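# Seat the hose connector fully on the tap

## Task

Slide the hose connector onto the tap until it is pushed fully home, and make sure the pipe frame is still upright at the end.

## Robot and tools

Robot: two arms, left_arm and right_arm. In the scene frame, left_arm sits on the +y side and right_arm on the -y side. These names do not tell you which side of an image an arm appears on. Calibrated bases: left_arm at (+0.033, +0.362, 0) m, quat_wxyz (+1.000, 0, 0, -0.012); right_arm at (+0.037, -0.260, 0) m, quat_wxyz (+1.000, 0, 0, +0.006). A camera stand is bolted to the floor behind the arms.

Scene frame: the origin is at table-top height, midway between the nominal bases. +x points out over the table and +z points up. Poses, velocities and results are given in this frame. Each gripper's fingers point along its own +z and close along its own y. end_effector_position is the point between the pads, about 1 cm short of the tips. Joint ranges (rad), base to hand: waist -2.880 to 2.880, shoulder 0 to 3.142, elbow 0 to 3.019 (straight at 2.964), wrist pitch -1.693 to 1.571, wrist yaw -1.571 to 1.571, wrist roll -2.094 to 2.094.

Row format, shared by execute_actions and move: one list of 14 numbers, each in [-1, 1], covering both arms even when only one moves. The order is left dx, dy, dz, rx, ry, rz, opening, then the same seven for right. dx to rz are offsets, not poses. They are measured along the scene axes from that arm's Hand target at the start of the call or action, and rotations turn about the Hand target's position. Scale: 1.0 = 0.6 m or 180 degrees. rx, ry, rz form one rotation vector. A translation longer than 1.0 may be shortened along its line. Opening is absolute: +1 is fully open (0.094 m) and -1 is closed. Six zero pose numbers re-send that arm's current Hand target. A 0 in the opening slot is a real command, so to leave a gripper unchanged, send its present opening again.

execute_actions(actions, cameras): actions is a list of up to 15 actions. Each action is a table of up to 15 rows, one row per 1/30 s step. A shorter table keeps its last row until 15 steps have run, so one action lasts 0.5 s. Every row counts from the start pose of its action, not from the row before, and each new action starts from the current Hand target. Repeating an offset therefore moves the hand further. Images come back only for an empty list or when cameras names them. cameras accepts names, ["all"], or []. An unknown name voids the call.

move(target, speed, blend, opening_speed, grip_force, blocking, cameras): target is one row, or a list of up to 15 rows. All rows are offsets from the same starting Hand targets. Each gripper follows a straight path. speed is the top path speed in m/s, from 0.002 to 4.3 with a default of 0.25; turning is capped at twice that in rad/s. You may give one speed per target. blend is in metres; 0 means a full stop at each waypoint. opening_speed is measured on the -1..+1 scale per second, minimum 0.2. grip_force is the force per pad in N, from 10 to 50; it stays set until changed, and lower values close the fingers slowly. With blocking=false the call returns after about 0.5 s while the motion continues. Paths last at least 0.5 s and are cut off at 10 s. Paths do not avoid obstacles or the other arm. The result adds a "move:" line giving the ending (done, off_target, moving, held, fault) and any limits (paced = the commanded pose was clipped; held = steps were withheld). done means at rest within 10 mm and 2 degrees of the target. Neither done nor off_target tells you whether the hand is touching anything.

wait(seconds 0 to 10) lets time run while the last commands are held; a running move continues. stop() brakes a running move. zoom_image(camera, region=[x0, y0, x1, y1] in pixels, at most 504 by 504) enlarges part of that camera's newest image. finished_scene(scene, 1 or 2) ends the scene and cannot be undone, so the connector must already be fully seated and stay there without the robot.

Results show end_effector_position (m) and end_effector_quat_wxyz in the scene frame, plus Hand target: the last commanded pose after clipping, which is the base for the next offsets. Tool commands shows each gripper's current command. grip_measured reads the finger opening on the command scale; the last Joint positions entry gives it in metres. Joint torques include the arm's own weight, and entries 3 and 4 wrap at ±28 N m. Joint velocities may read "within noise". Runs of actions also list hand positions at some steps. MOTOR HOT appears at 85 °C. At 100 °C an OVER-TEMPERATURE FAULT drops that arm for 30 s or more.

Behaviour: commanded orientation is clipped to within 40 degrees of the current one. A hand can come to rest a few cm from its command because of friction or weight, so resend or add the missing distance. A blocked arm keeps pressing until you command it back past its gripper. Faster moves, and targets set deeper past a contact, push harder. Avoid routing a path near an arm's own base. Keep the grippers, housings and wrist cameras of the two arms apart, since the clearance check does not cover them.

Avoid: slamming into the tap or the pipe frame, toppling the frame, releasing a part while it moves, dropping anything or letting it leave the table, hard pushes, long stretched-out holds, and arm-to-arm contact. Loose objects may occasionally get nudged by outside forces.

Cameras (672x504): cam_head_left, cam_head_right, cam_high, cam_low, cam_left_wrist, cam_right_wrist.

Each tool is called after ">>>" as name(argument=value, ...) on one line, values as JSON.

## Session

>>> execute_actions(actions=[])

Scene clock: 0.00 s.
left_arm: end_effector_position=(+0.7369, +0.6944, +0.3718) grip_measured=+1.000 end_effector_quat_wxyz=(+0.399, -0.147, +0.902, -0.078) | right_arm: end_effector_position=(+0.5627, +0.5117, +0.2184) grip_measured=+1.000 end_effector_quat_wxyz=(+0.462, -0.050, +0.751, +0.469)
Joint positions: left_arm=[0.555 2.014 2.276 -1.077 0.407 0.044 0.094] | right_arm=[0.987 2.301 1.992 0.174 0.137 0.745 0.094]
Joint velocities: within noise
Joint torques (N m): no reading
Heat: left arm: hottest wrist yaw 30 °C; right arm: hottest waist 30 °C.
Hand target: left_arm +0.7398, +0.6962, +0.3815; +0.409, -0.144, +0.898, -0.074 | right_arm +0.5648, +0.5150, +0.2307; +0.467, -0.048, +0.743, +0.477
Tool commands: left_gripper/opening=+1.0 right_gripper/opening=+1.0

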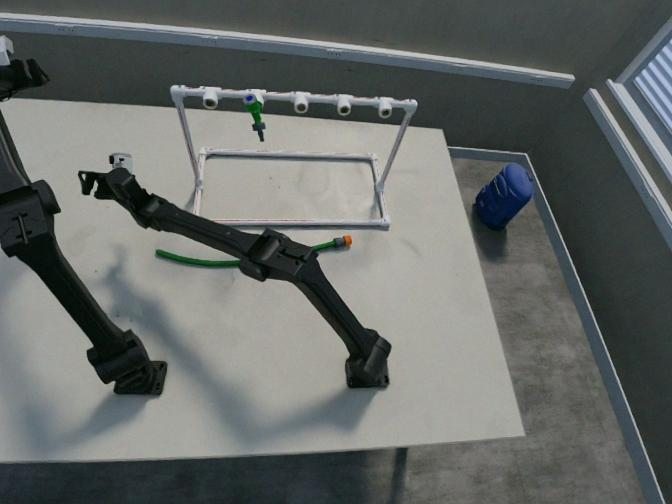

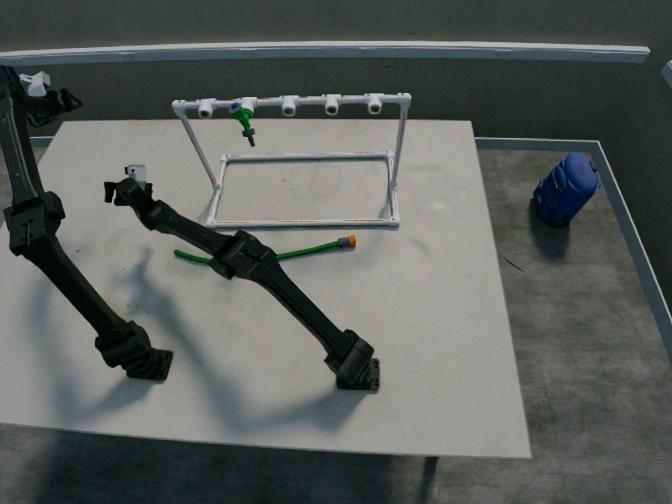

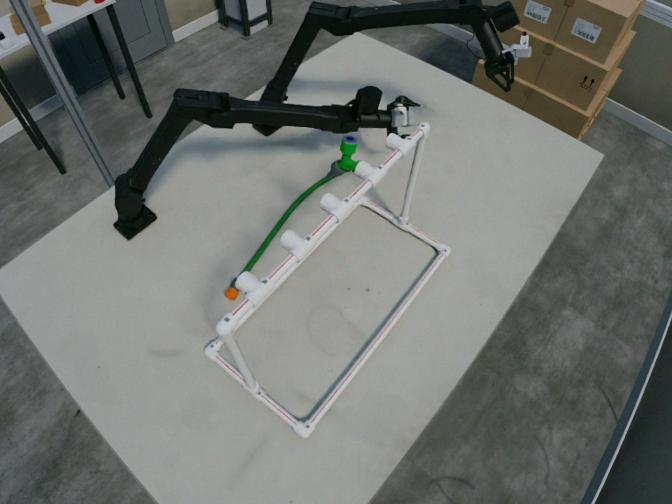

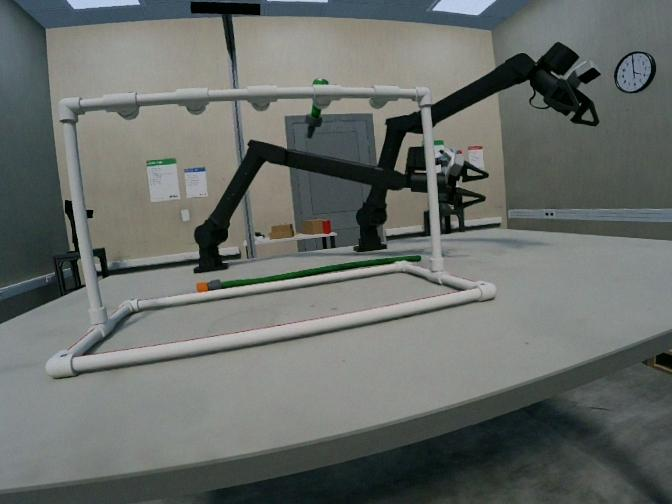

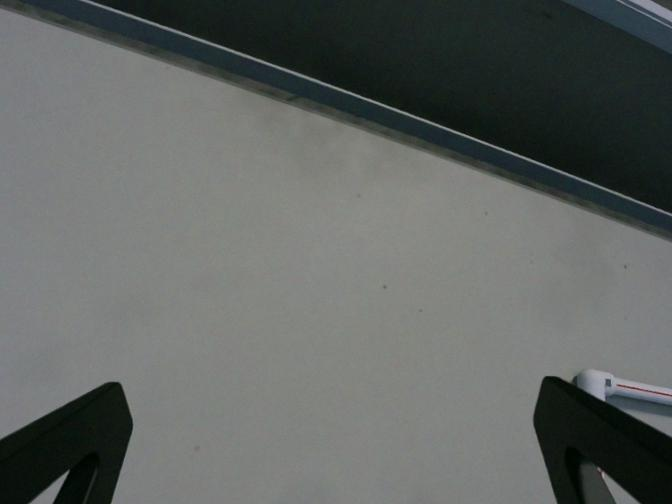

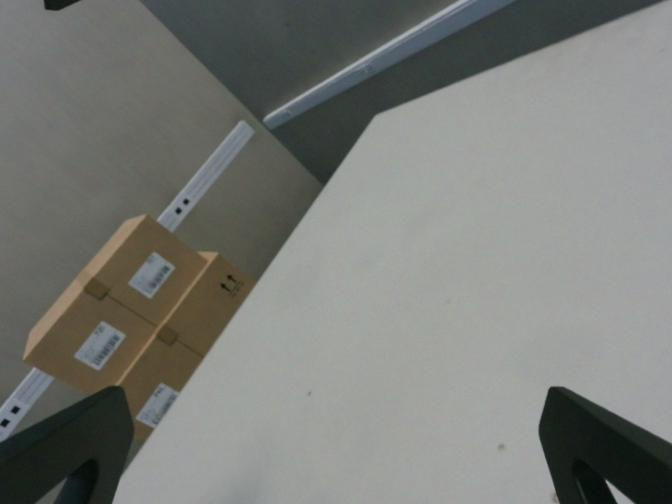

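>>> zoom_image(camera="cam_head_left", region=[200, 70, 320, 160])

>>> zoom_image(camera="cam_head_right", region=[190, 80, 310, 170])

>>> zoom_image(camera="cam_high", region=[290, 110, 430, 215])

>>> zoom_image(camera="cam_low", region=[240, 60, 380, 165])

>>> zoom_image(camera="cam_head_right", region=[260, 210, 380, 300])

>>> zoom_image(camera="cam_high", region=[200, 220, 320, 310])

>>> zoom_image(camera="cam_low", region=[180, 240, 300, 330])

Scaled by 4.200 from the camera's 672x504 image, which has a finer 960x720 frame.

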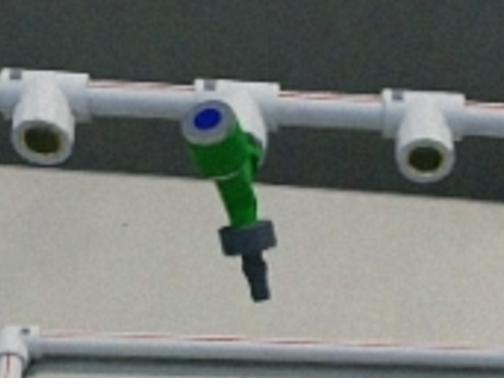

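Scaled by 4.200 from the camera's 672x504 image, which has a finer 960x720 frame.

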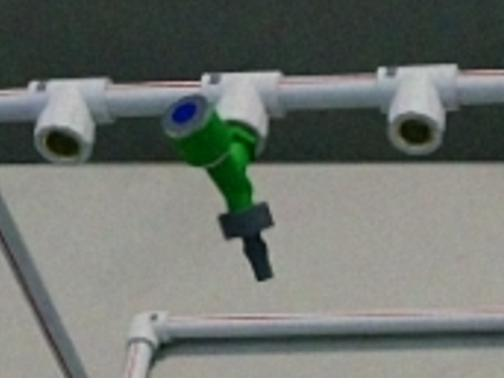

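Scaled by 3.600 from the camera's 672x504 image, which has a finer 960x720 frame.

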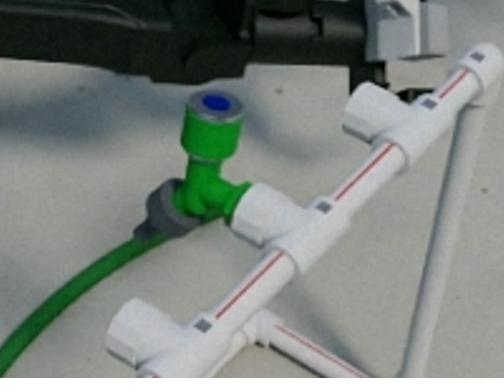

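Scaled by 3.600 from the camera's 672x504 image, which has a finer 960x720 frame.

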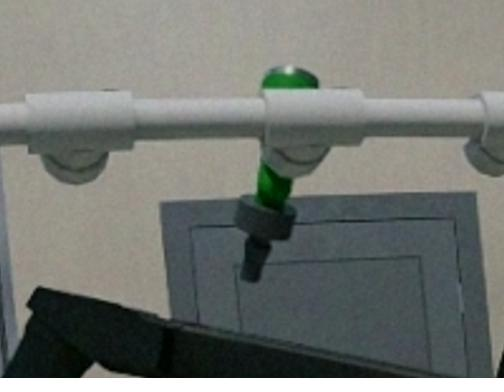

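Scaled by 4.200 from the camera's 672x504 image, which has a finer 960x720 frame.

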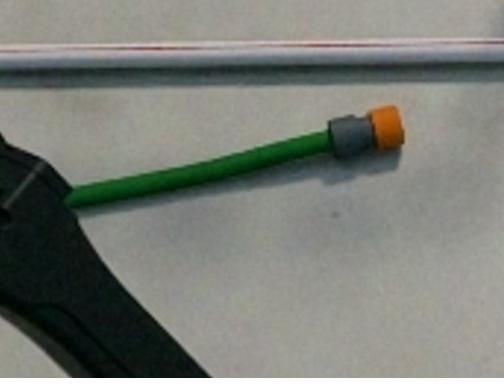

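Scaled by 4.200 from the camera's 672x504 image, which has a finer 960x720 frame.

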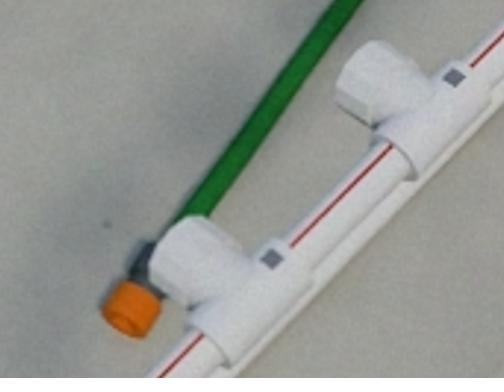

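Scaled by 4.200 from the camera's 672x504 image, which has a finer 960x720 frame.

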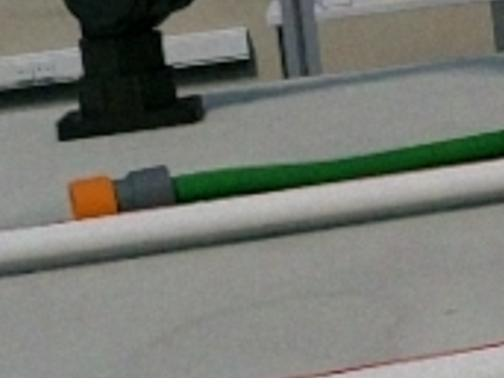

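>>> move(target=[[0,0,0,0,0,0,1,-0.2413,-0.3583,0.1988,-0.0266,0.199,-0.149,1],[0,0,0,0,0,0,1,-0.3413,-0.8583,0.2488,-0.0664,0.4975,-0.3724,1]], speed=0.35, blend=[0.06,0], cameras=["all"])

Scene clock: 8.67 s.
left_arm: end_effector_position=(+0.7369, +0.6944, +0.3718) grip_measured=+1.000 end_effector_quat_wxyz=(+0.399, -0.147, +0.902, -0.078) | right_arm: end_effector_position=(+0.3608, +0.0012, +0.3848) grip_measured=+1.000 end_effector_quat_wxyz=(+0.024, +0.607, +0.789, +0.093)
Joint positions: left_arm=[0.555 2.014 2.276 -1.077 0.407 0.044 0.094] | right_arm=[0.669 1.347 1.648 -1.681 0.004 1.991 0.094]
Joint torques (N m): left_arm=[1.32 -21.54 13.27 1.92 0.35 0.04] | right_arm=[-0.97 -9.23 8.43 0.58 0.01 0.16]
Heat: left arm: hottest wrist yaw 30 °C; right arm: hottest waist 30 °C.
Hand target: left_arm +0.7398, +0.6962, +0.3815; +0.409, -0.144, +0.898, -0.074 | right_arm +0.3600, -0.0002, +0.3800; +0.000, +0.615, +0.788, +0.000
Off the commanded pose: left_arm 0.010 m, 1 deg | right_arm 0.005 m, 11 deg.
joint sent to its limit (right arm) — joint 4 (wrist pitch), lower limit. The joint targets are off in orientation, not in position.
move: off_target (right_arm)
camera_calibration:
cam_right_wrist: T_world_to_cam=[[-0.952541, -0.247061, -0.177838, 0.410275], [-0.302925, 0.826949, 0.4737, -0.0373064], [0.03003, 0.50509, -0.862544, 0.408125], [0, 0, 0, 1]] pos_world=[0.367247, -0.0739264, 0.44266]

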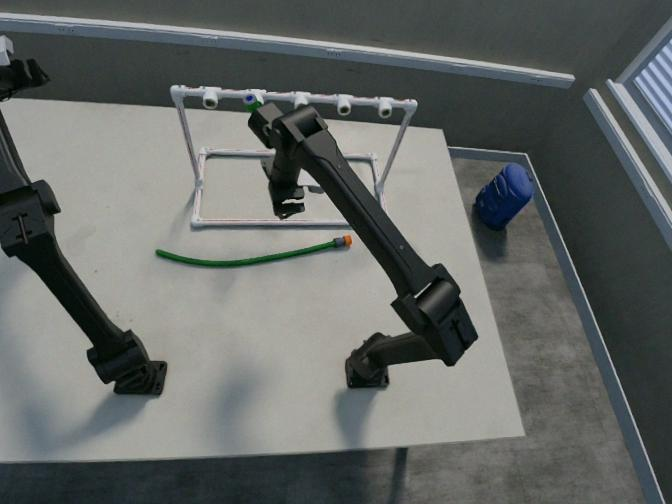

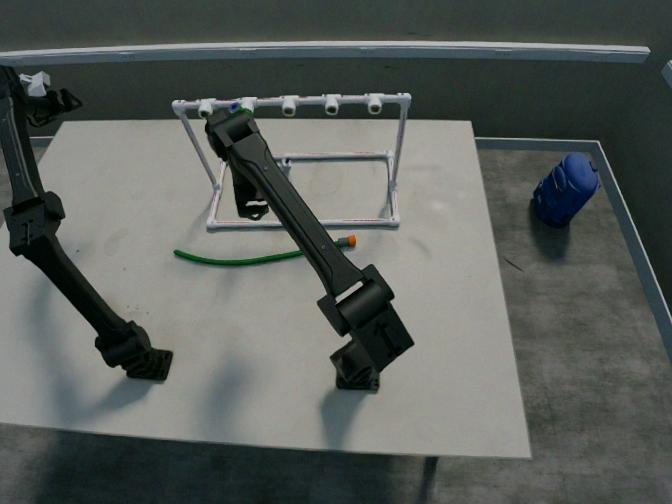

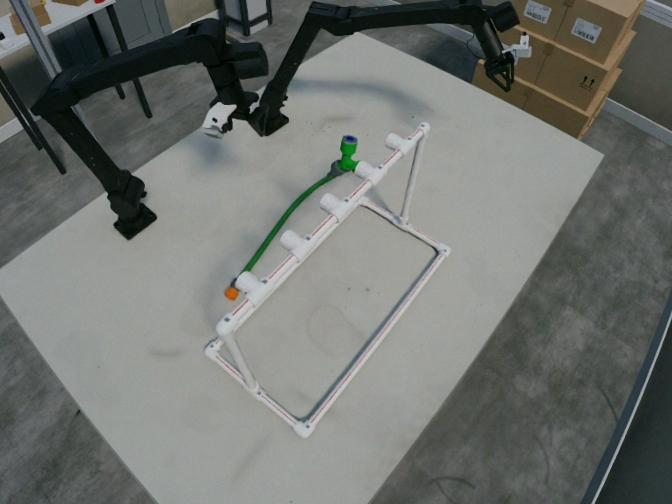

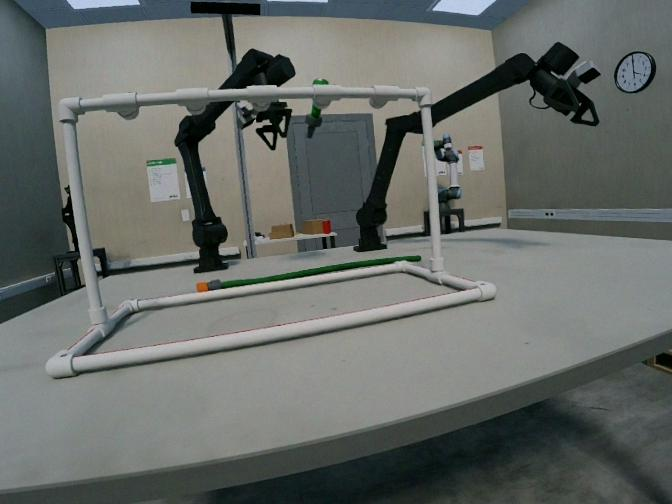

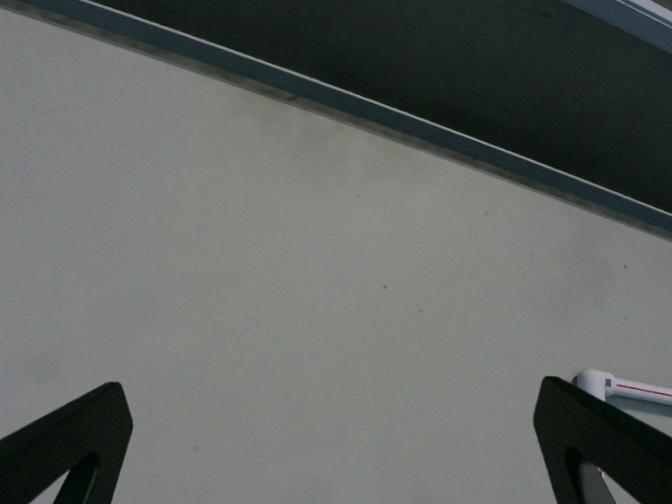

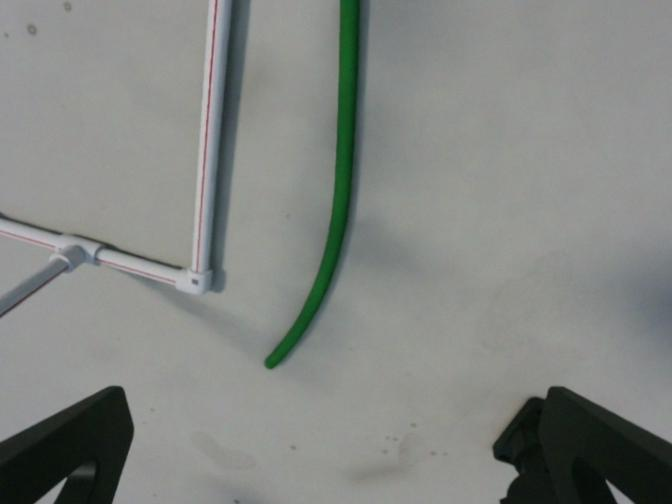

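>>> move(target=[-0.5663,-0.727,0.0642,-0.0043,-0.257,-0.2956,1,0.1833,-0.3167,-0.3,0,0,0,1], speed=0.35, cameras=["all"])

Scene clock: 12.40 s.
left_arm: end_effector_position=(+0.4023, +0.2657, +0.4235) grip_measured=+1.000 end_effector_quat_wxyz=(+0.641, +0.296, +0.644, -0.293) | right_arm: end_effector_position=(+0.4672, -0.1890, +0.2054) grip_measured=+1.000 end_effector_quat_wxyz=(-0.001, +0.619, +0.785, +0.002)
Joint positions: left_arm=[0.163 0.786 0.73 0.047 0.999 0.009 0.094] | right_arm=[0.15 1.489 1.331 -1.411 -0.004 1.497 0.094]
Joint torques (N m): left_arm=[-0.03 -3.84 10.4 2.77 0.06 -0.06] | right_arm=[-0.91 -11.05 8.61 1.14 0.29 -0.02]
Heat: left arm: hottest elbow 30 °C; right arm: hottest waist 30 °C.
Hand target: left_arm +0.4000, +0.2599, +0.4200; +0.641, +0.299, +0.641, -0.299 | right_arm +0.4700, -0.1901, +0.1999; +0.000, +0.615, +0.788, +0.000
Off the commanded pose: left_arm 0.007 m, 1 deg | right_arm 0.006 m, 1 deg.
move: done
camera_calibration:
cam_left_wrist: T_world_to_cam=[[-0.762106, -0.647316, 0.0133015, 0.470784], [-0.291278, 0.324438, -0.899943, 0.449168], [0.578232, -0.689726, -0.435805, 0.228427], [0, 0, 0, 1]] pos_world=[0.357536, 0.316571, 0.497513]
cam_right_wrist: T_world_to_cam=[[-0.972132, -0.234398, -0.00414608, 0.40869], [-0.2147, 0.883057, 0.417271, 0.218129], [-0.0941463, 0.406532, -0.908773, 0.395259], [0, 0, 0, 1]] pos_world=[0.481345, -0.25751, 0.269876]

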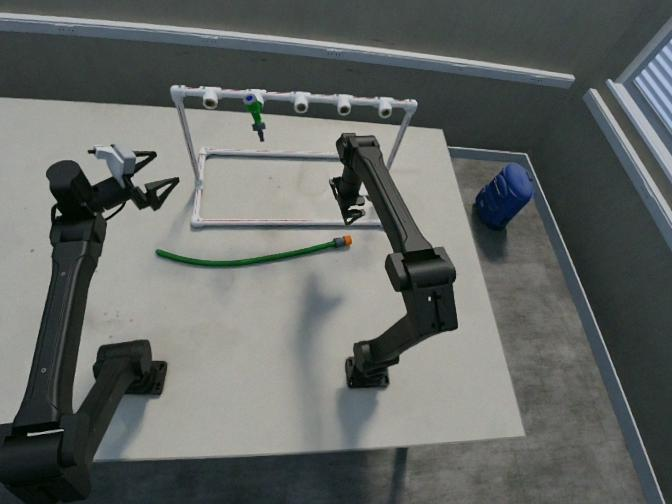

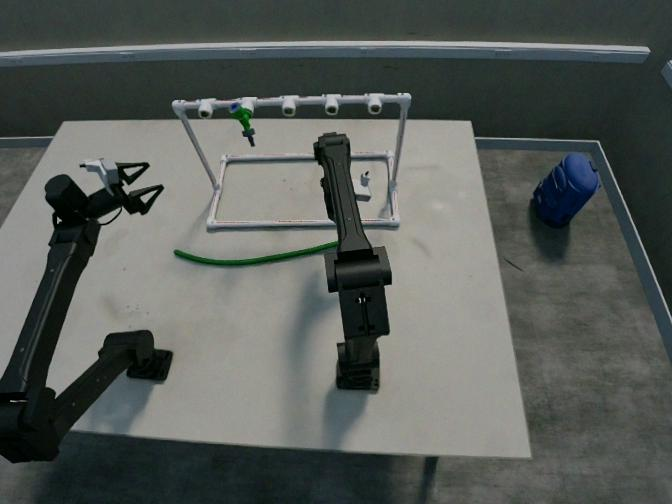

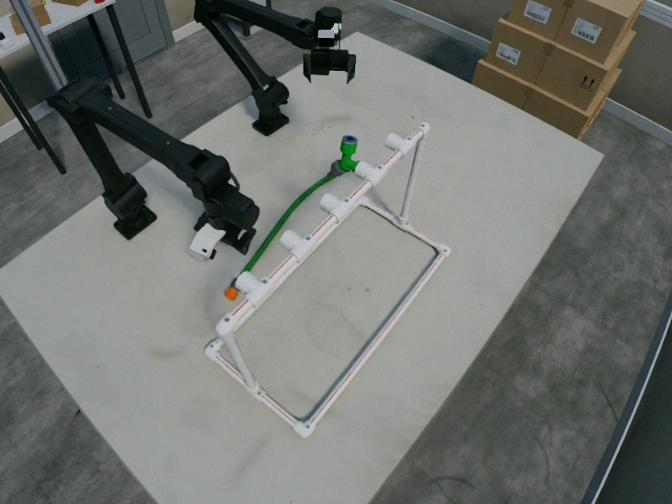

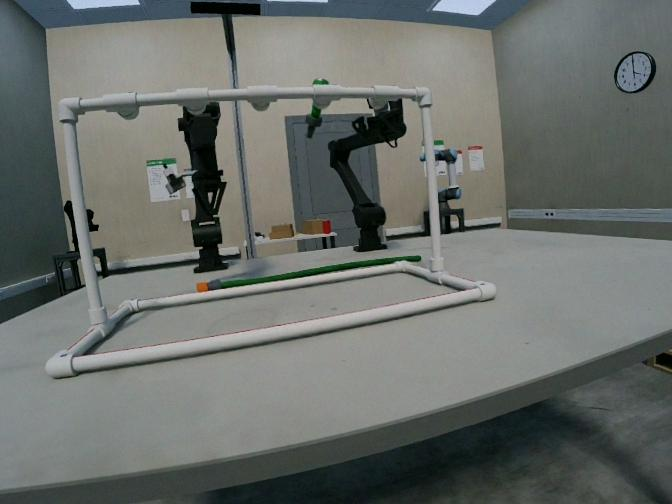

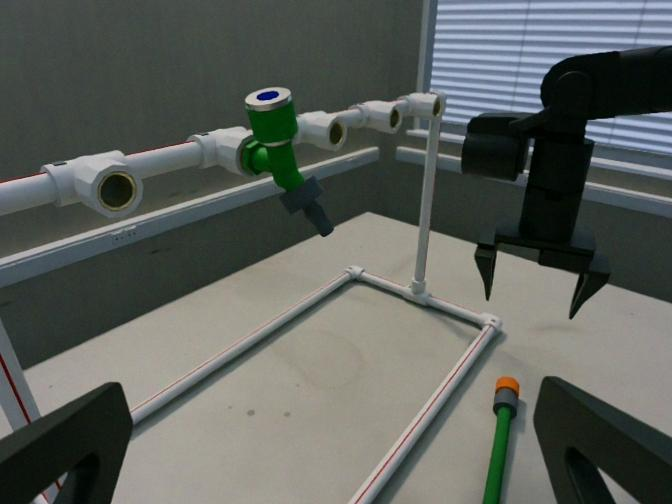

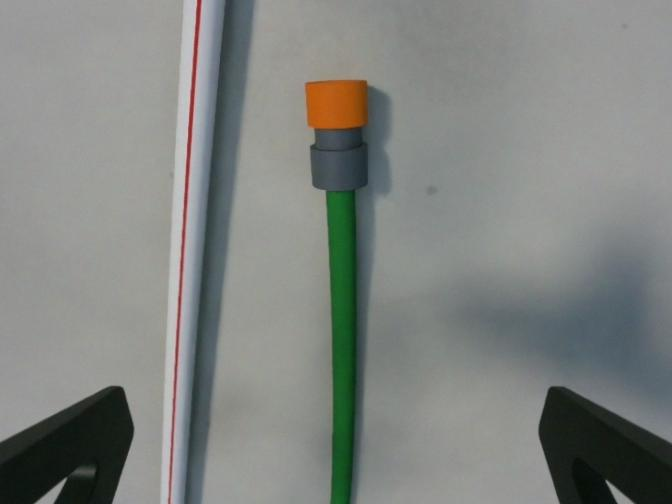

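>>> zoom_image(camera="cam_left_wrist", region=[210, 70, 360, 250])

>>> zoom_image(camera="cam_right_wrist", region=[270, 60, 420, 230])

Scaled by 2.800 from the camera's 672x504 image, which has a finer 960x720 frame.

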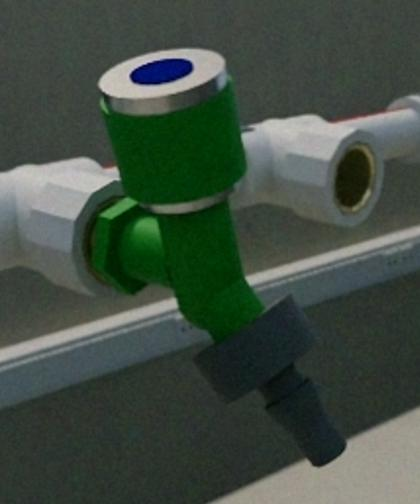

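Scaled by 2.965 from the camera's 672x504 image, which has a finer 960x720 frame.

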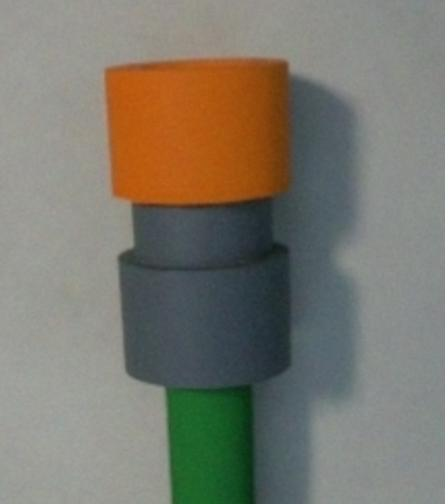

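>>> move(target=[0,0,0,0,0,0,1,-0.005,-0.0117,-0.25,0,0,0.011,0.3], speed=0.25, cameras=["cam_right_wrist","cam_head_left","cam_low","cam_high"])

Scene clock: 16.67 s.
left_arm: end_effector_position=(+0.4023, +0.2657, +0.4236) grip_measured=+1.000 end_effector_quat_wxyz=(+0.641, +0.296, +0.644, -0.294) | right_arm: end_effector_position=(+0.4647, -0.1935, +0.0534) grip_measured=+0.302 end_effector_quat_wxyz=(-0.003, +0.603, +0.798, +0.000)
Joint positions: left_arm=[0.163 0.786 0.73 0.047 0.999 0.008 0.094] | right_arm=[0.141 1.626 1.065 -1.013 -0.004 1.448 0.061]
Joint torques (N m): left_arm=[-0.03 -4.01 10.4 2.82 0.05 -0.07] | right_arm=[-1.44 -12.45 7.57 1.14 0.3 -0.03]
Heat: left arm: hottest elbow 30 °C; right arm: hottest waist 30 °C.
Hand target: left_arm +0.4000, +0.2599, +0.4200; +0.641, +0.299, +0.641, -0.299 | right_arm +0.4670, -0.1971, +0.0498; +0.000, +0.602, +0.799, +0.000
Off the commanded pose: left_arm 0.007 m, 1 deg | right_arm 0.006 m, 0 deg.
move: done
camera_calibration:
cam_right_wrist: T_world_to_cam=[[-0.961975, -0.273136, 0.00100578, 0.392], [-0.247753, 0.874115, 0.417781, 0.298543], [-0.11499, 0.401645, -0.908547, 0.267353], [0, 0, 0, 1]] pos_world=[0.481802, -0.261273, 0.117783]
Images, in order (width x height): cam_head_left 672x504, cam_high 672x504, cam_low 672x504, cam_right_wrist 672x504.

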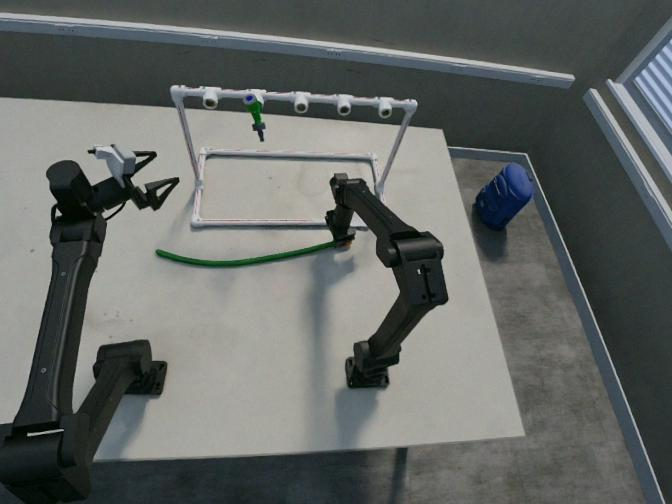

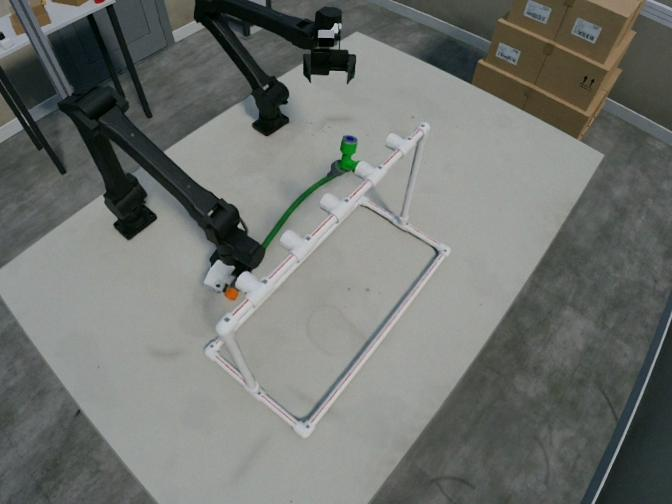

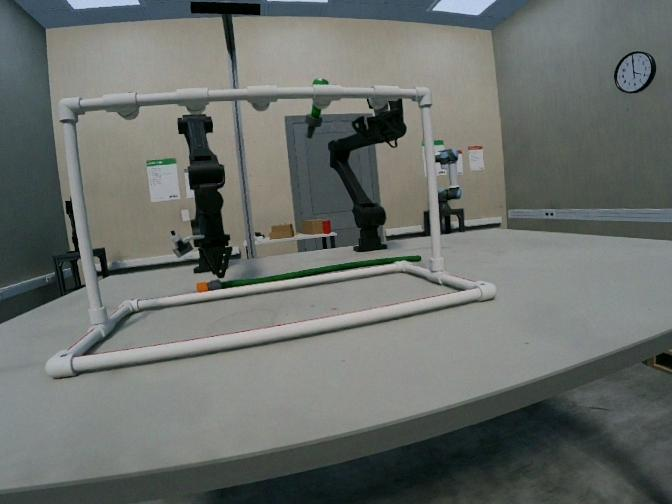

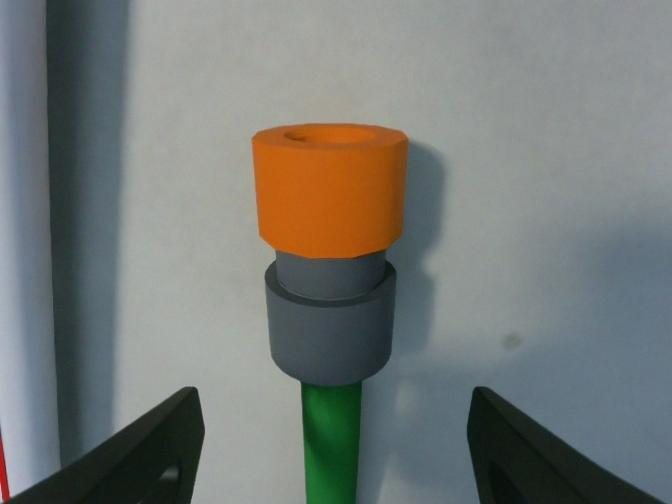

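>>> move(target=[0,0,0,0,0,0,1,0.003,-0.0057,-0.038,0,0,0,0.3], speed=0.1, cameras=["cam_right_wrist","cam_low"])

>>> zoom_image(camera="cam_low", region=[160, 210, 280, 310])

Scene clock: 18.07 s.
left_arm: end_effector_position=(+0.4023, +0.2657, +0.4236) grip_measured=+1.000 end_effector_quat_wxyz=(+0.641, +0.296, +0.644, -0.294) | right_arm: end_effector_position=(+0.4686, -0.1966, +0.0340) grip_measured=+0.302 end_effector_quat_wxyz=(+0.001, +0.603, +0.798, +0.003)
Joint positions: left_arm=[0.163 0.786 0.73 0.047 0.999 0.008 0.094] | right_arm=[0.133 1.659 1.046 -0.953 -0.004 1.44 0.061]
Joint torques (N m): left_arm=[0.03 -3.84 10.36 2.81 0.05 -0.07] | right_arm=[-1.38 -12.16 6.95 1.17 0.3 -0.03]
Heat: left arm: hottest elbow 30 °C; right arm: hottest waist 30 °C.
Hand target: left_arm +0.4000, +0.2599, +0.4200; +0.641, +0.299, +0.641, -0.299 | right_arm +0.4687, -0.2006, +0.0270; +0.000, +0.602, +0.799, +0.000
Off the commanded pose: left_arm 0.007 m, 1 deg | right_arm 0.008 m, 0 deg.
move: done
camera_calibration:
cam_right_wrist: T_world_to_cam=[[-0.961945, -0.273133, -0.00779918, 0.39527], [-0.251418, 0.873568, 0.416735, 0.311988], [-0.107011, 0.402836, -0.908995, 0.247971], [0, 0, 0, 1]] pos_world=[0.485203, -0.264473, 0.0984705]
Images, in order (width x height): cam_low 672x504, cam_right_wrist 672x504.

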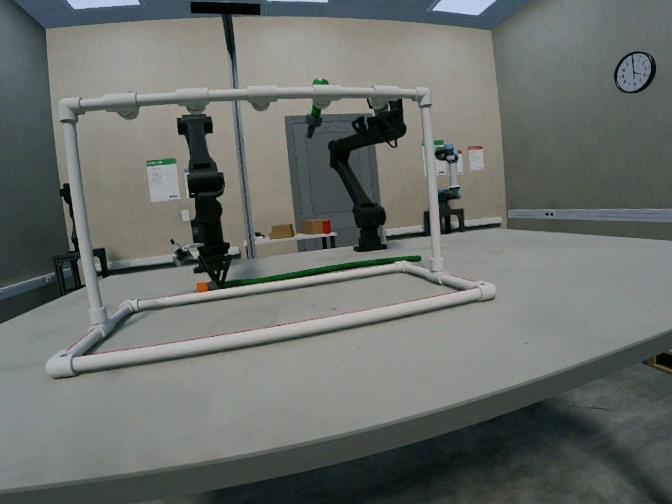

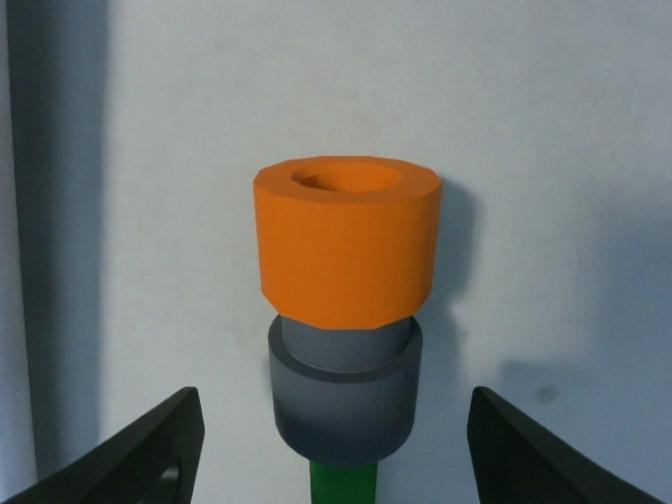

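Scaled by 4.200 from the camera's 672x504 image, which has a finer 960x720 frame.

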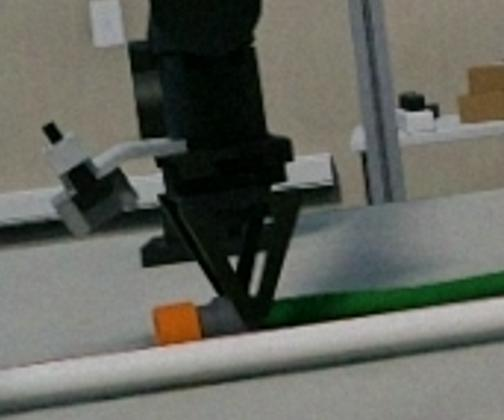

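>>> move(target=[[0,0,0,0,0,0,1,0.004,-0.01,0.0,0,0,0,0.3],[0,0,0,0,0,0,1,0.004,-0.01,0.0,0,0,0,-0.6]], speed=0.1, opening_speed=0.8, cameras=["cam_right_wrist"])

Scene clock: 20.93 s.
left_arm: end_effector_position=(+0.4023, +0.2657, +0.4236) grip_measured=+1.000 end_effector_quat_wxyz=(+0.641, +0.296, +0.644, -0.294) | right_arm: end_effector_position=(+0.4720, -0.2029, +0.0418) grip_measured=-0.596 end_effector_quat_wxyz=(+0.008, +0.603, +0.797, +0.010)
Joint positions: left_arm=[0.163 0.786 0.73 0.047 0.999 0.008 0.094] | right_arm=[0.118 1.641 1.047 -0.952 -0.003 1.424 0.019]
Joint torques (N m): left_arm=[-0.15 -3.96 10.39 2.81 0.06 -0.08] | right_arm=[-1.26 -10.23 7.38 1.11 0.28 -0.01]
Heat: left arm: hottest elbow 31 °C; right arm: hottest waist 30 °C.
Hand target: left_arm +0.4000, +0.2599, +0.4200; +0.641, +0.299, +0.641, -0.299 | right_arm +0.4713, -0.2067, +0.0272; +0.000, +0.602, +0.799, +0.000
Off the commanded pose: left_arm 0.007 m, 1 deg | right_arm 0.015 m, 1 deg.
move: off_target (right_arm)
camera_calibration:
cam_right_wrist: T_world_to_cam=[[-0.961598, -0.273097, -0.0273531, 0.397598], [-0.259611, 0.872694, 0.413531, 0.318995], [-0.089063, 0.404751, -0.910079, 0.249956], [0, 0, 0, 1]] pos_world=[0.487406, -0.270973, 0.106441]
Images, in order (width x height): cam_right_wrist 672x504.

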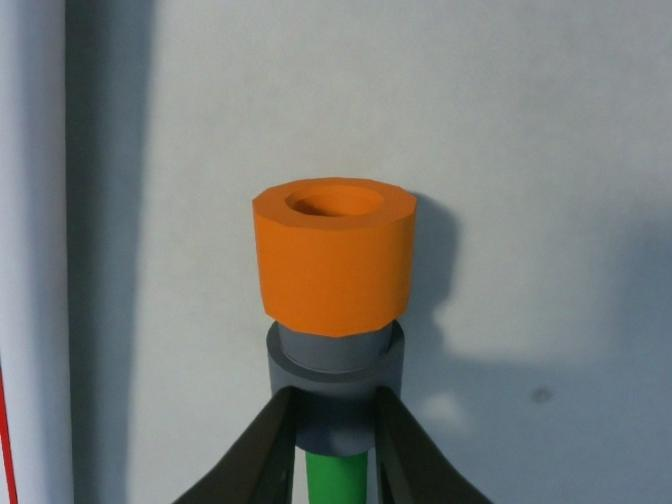

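>>> move(target=[[0,0,0,0,0,0,1,0,0,0.0,0,0,0,0.3],[0,0,0,0,0,0,1,0,0,-0.022,0,0,0,0.3]], speed=0.06, opening_speed=1.0, cameras=["cam_right_wrist","cam_low"])

>>> zoom_image(camera="cam_low", region=[160, 210, 280, 310])

Scene clock: 23.50 s.
left_arm: end_effector_position=(+0.4023, +0.2657, +0.4236) grip_measured=+1.000 end_effector_quat_wxyz=(+0.641, +0.296, +0.644, -0.294) | right_arm: end_effector_position=(+0.4722, -0.2029, +0.0221) grip_measured=+0.298 end_effector_quat_wxyz=(+0.002, +0.603, +0.798, +0.004)
Joint positions: left_arm=[0.163 0.786 0.73 0.047 0.999 0.008 0.094] | right_arm=[0.118 1.682 1.039 -0.918 -0.003 1.424 0.061]
Joint torques (N m): left_arm=[-0.03 -3.84 10.37 2.82 0.07 -0.07] | right_arm=[-1.32 -11.87 6.8 1.18 0.29 -0.01]
Heat: left arm: hottest elbow 31 °C; right arm: hottest waist 30 °C.
Hand target: left_arm +0.4000, +0.2599, +0.4200; +0.641, +0.299, +0.641, -0.299 | right_arm +0.4713, -0.2066, +0.0140; +0.000, +0.602, +0.799, +0.000
Off the commanded pose: left_arm 0.007 m, 1 deg | right_arm 0.009 m, 1 deg.
move: done
camera_calibration:
cam_right_wrist: T_world_to_cam=[[-0.961902, -0.273153, -0.0115027, 0.397023], [-0.253035, 0.873549, 0.415794, 0.324133], [-0.103527, 0.402864, -0.909386, 0.23848], [0, 0, 0, 1]] pos_world=[0.488603, -0.270773, 0.0866644]
Images, in order (width x height): cam_low 672x504, cam_right_wrist 672x504.

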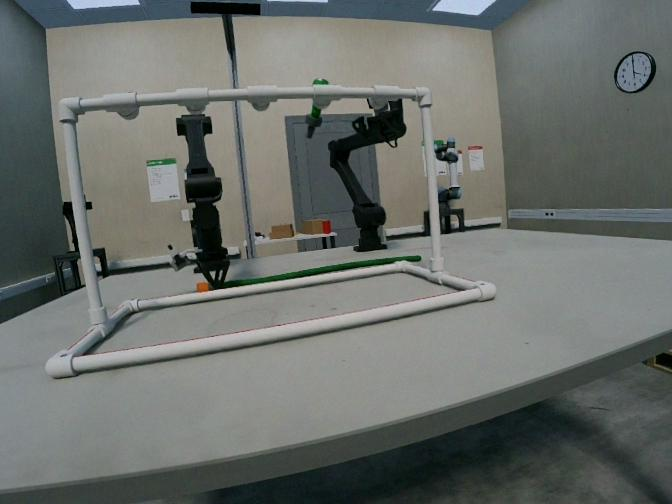

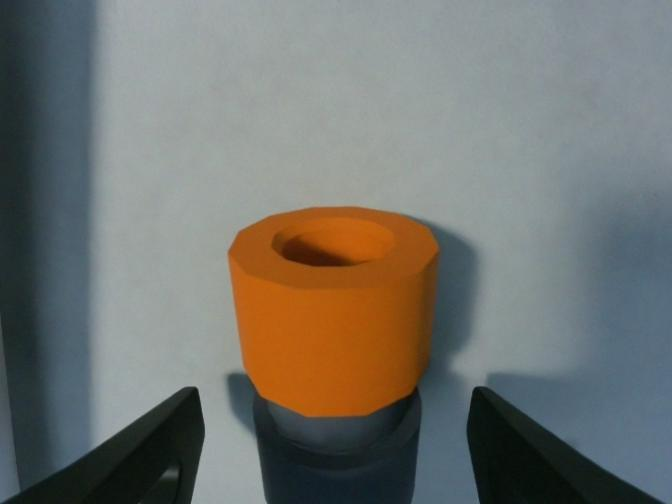

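Scaled by 4.200 from the camera's 672x504 image, which has a finer 960x720 frame.

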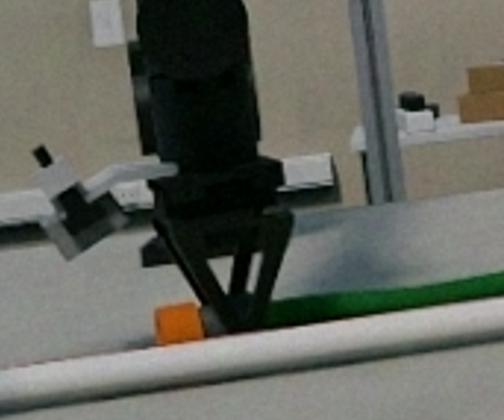

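>>> move(target=[0,0,0,0,0,0,1,0,0,0,0,0,0,-0.6], speed=0.1, opening_speed=0.6, cameras=["cam_right_wrist"])

Scene clock: 27.30 s.
left_arm: end_effector_position=(+0.4023, +0.2657, +0.4236) grip_measured=+1.000 end_effector_quat_wxyz=(+0.641, +0.296, +0.644, -0.294) | right_arm: end_effector_position=(+0.4722, -0.2029, +0.0221) grip_measured=-0.301 end_effector_quat_wxyz=(+0.002, +0.603, +0.798, +0.004)
Joint positions: left_arm=[0.163 0.786 0.73 0.047 0.999 0.008 0.094] | right_arm=[0.118 1.682 1.039 -0.918 -0.003 1.424 0.033]
Joint torques (N m): left_arm=[-0.15 -3.96 10.4 2.8 0.07 -0.07] | right_arm=[-1.44 -11.87 6.76 1.17 0.29 -0.02]
Heat: left arm: hottest elbow 31 °C; right arm: hottest waist 30 °C.
Hand target: left_arm +0.4000, +0.2599, +0.4200; +0.641, +0.299, +0.641, -0.299 | right_arm +0.4713, -0.2066, +0.0140; +0.000, +0.602, +0.799, +0.000
Off the commanded pose: left_arm 0.007 m, 1 deg | right_arm 0.009 m, 1 deg.
move: done
camera_calibration:
cam_right_wrist: T_world_to_cam=[[-0.961812, -0.273468, -0.0115446, 0.396897], [-0.253336, 0.873454, 0.415812, 0.324253], [-0.103628, 0.402857, -0.909377, 0.238526], [0, 0, 0, 1]] pos_world=[0.488603, -0.270774, 0.0866644]
Images, in order (width x height): cam_right_wrist 672x504.

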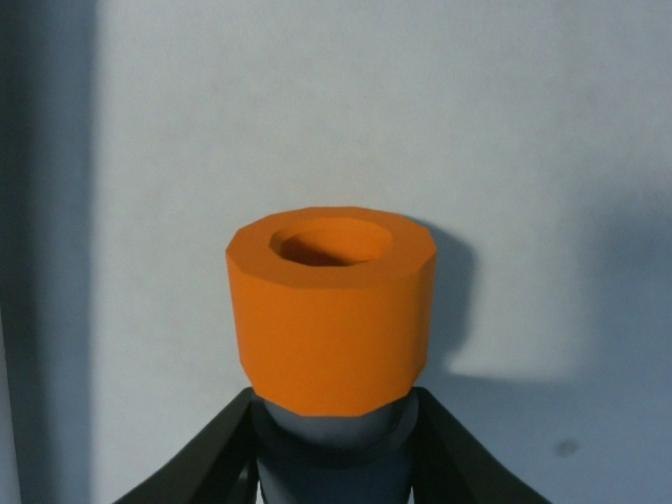

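>>> move(target=[[0,0,0,0,0,0,1,0,0,0.2167,0,0,0,-0.6],[0,0,0,0,0,0,1,0.0778,0.401,0.3955,-0.0024,-0.4078,0.5676,-0.6]], speed=0.25, blend=[0.03,0], cameras=["all"])

Scene clock: 35.97 s.
left_arm: end_effector_position=(+0.4023, +0.2657, +0.4236) grip_measured=+1.000 end_effector_quat_wxyz=(+0.641, +0.296, +0.644, -0.294) | right_arm: end_effector_position=(+0.5071, +0.0229, +0.2338) grip_measured=-0.302 end_effector_quat_wxyz=(+0.397, -0.285, +0.815, +0.310)
Joint positions: left_arm=[0.163 0.786 0.73 0.047 0.999 0.008 0.094] | right_arm=[0.369 1.356 0.944 -0.194 -0.53 -0.01 0.033]
Joint torques (N m): left_arm=[-0.03 -3.9 10.4 2.81 0.06 -0.07] | right_arm=[0.09 -9.58 12.98 2.81 -0.29 -0.16]
Heat: left arm: hottest elbow 32 °C; right arm: hottest waist 30 °C.
Hand target: left_arm +0.4000, +0.2599, +0.4200; +0.641, +0.299, +0.641, -0.299 | right_arm +0.5179, +0.0341, +0.2513; +0.417, -0.303, +0.799, +0.310
Off the commanded pose: left_arm 0.007 m, 1 deg | right_arm 0.023 m, 4 deg.
move: off_target (right_arm)
camera_calibration:
cam_left_wrist: T_world_to_cam=[[-0.762064, -0.647356, 0.0137281, 0.470633], [-0.291444, 0.323999, -0.900047, 0.449474], [0.578203, -0.689895, -0.435576, 0.228489], [0, 0, 0, 1]] pos_world=[0.357536, 0.316671, 0.497612]
cam_right_wrist: T_world_to_cam=[[0.713039, -0.642725, -0.280142, -0.283449], [-0.668801, -0.503593, -0.5469, 0.515147], [0.210429, 0.57732, -0.788937, 0.152211], [0, 0, 0, 1]] pos_world=[0.514612, -0.0106293, 0.322413]

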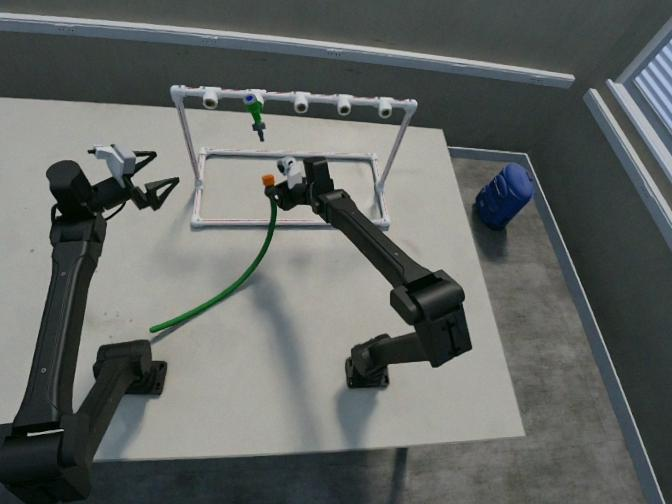

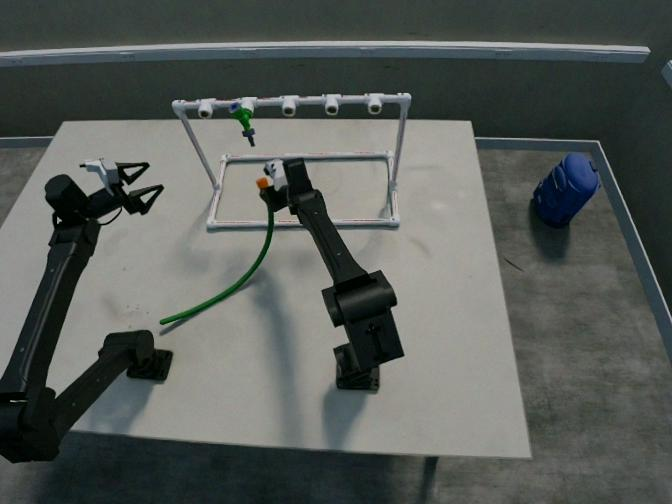

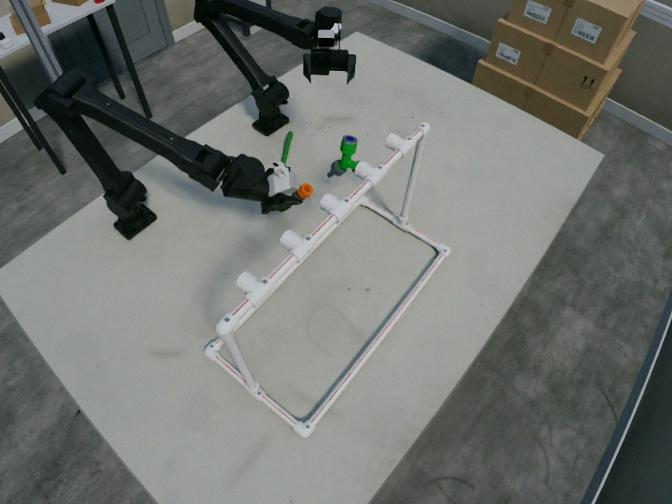

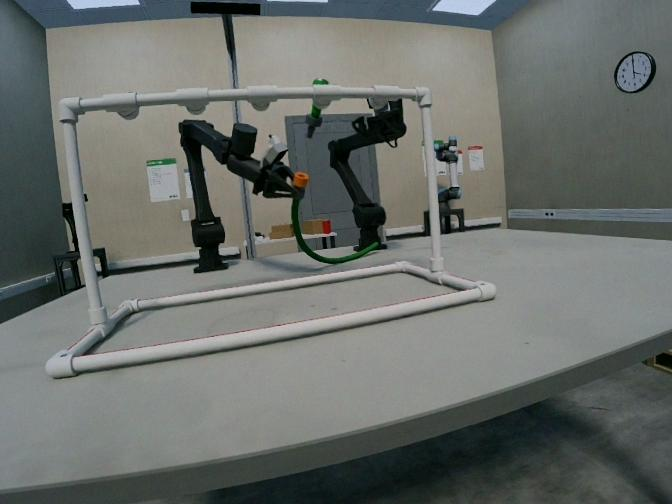

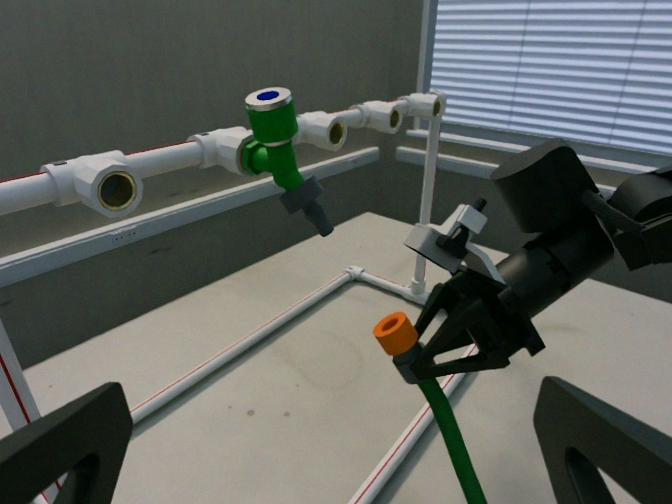

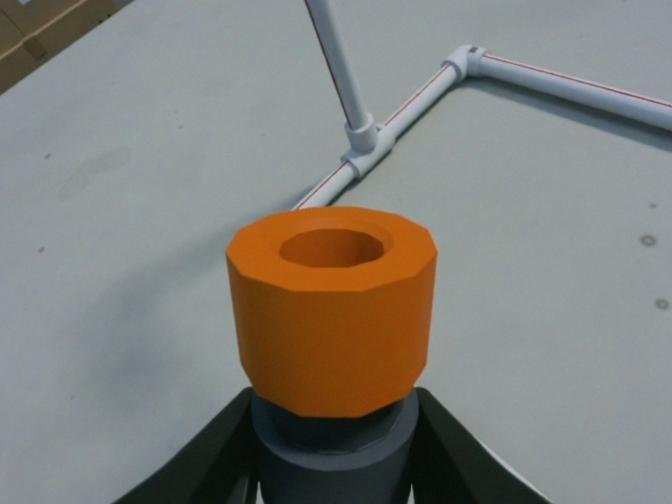

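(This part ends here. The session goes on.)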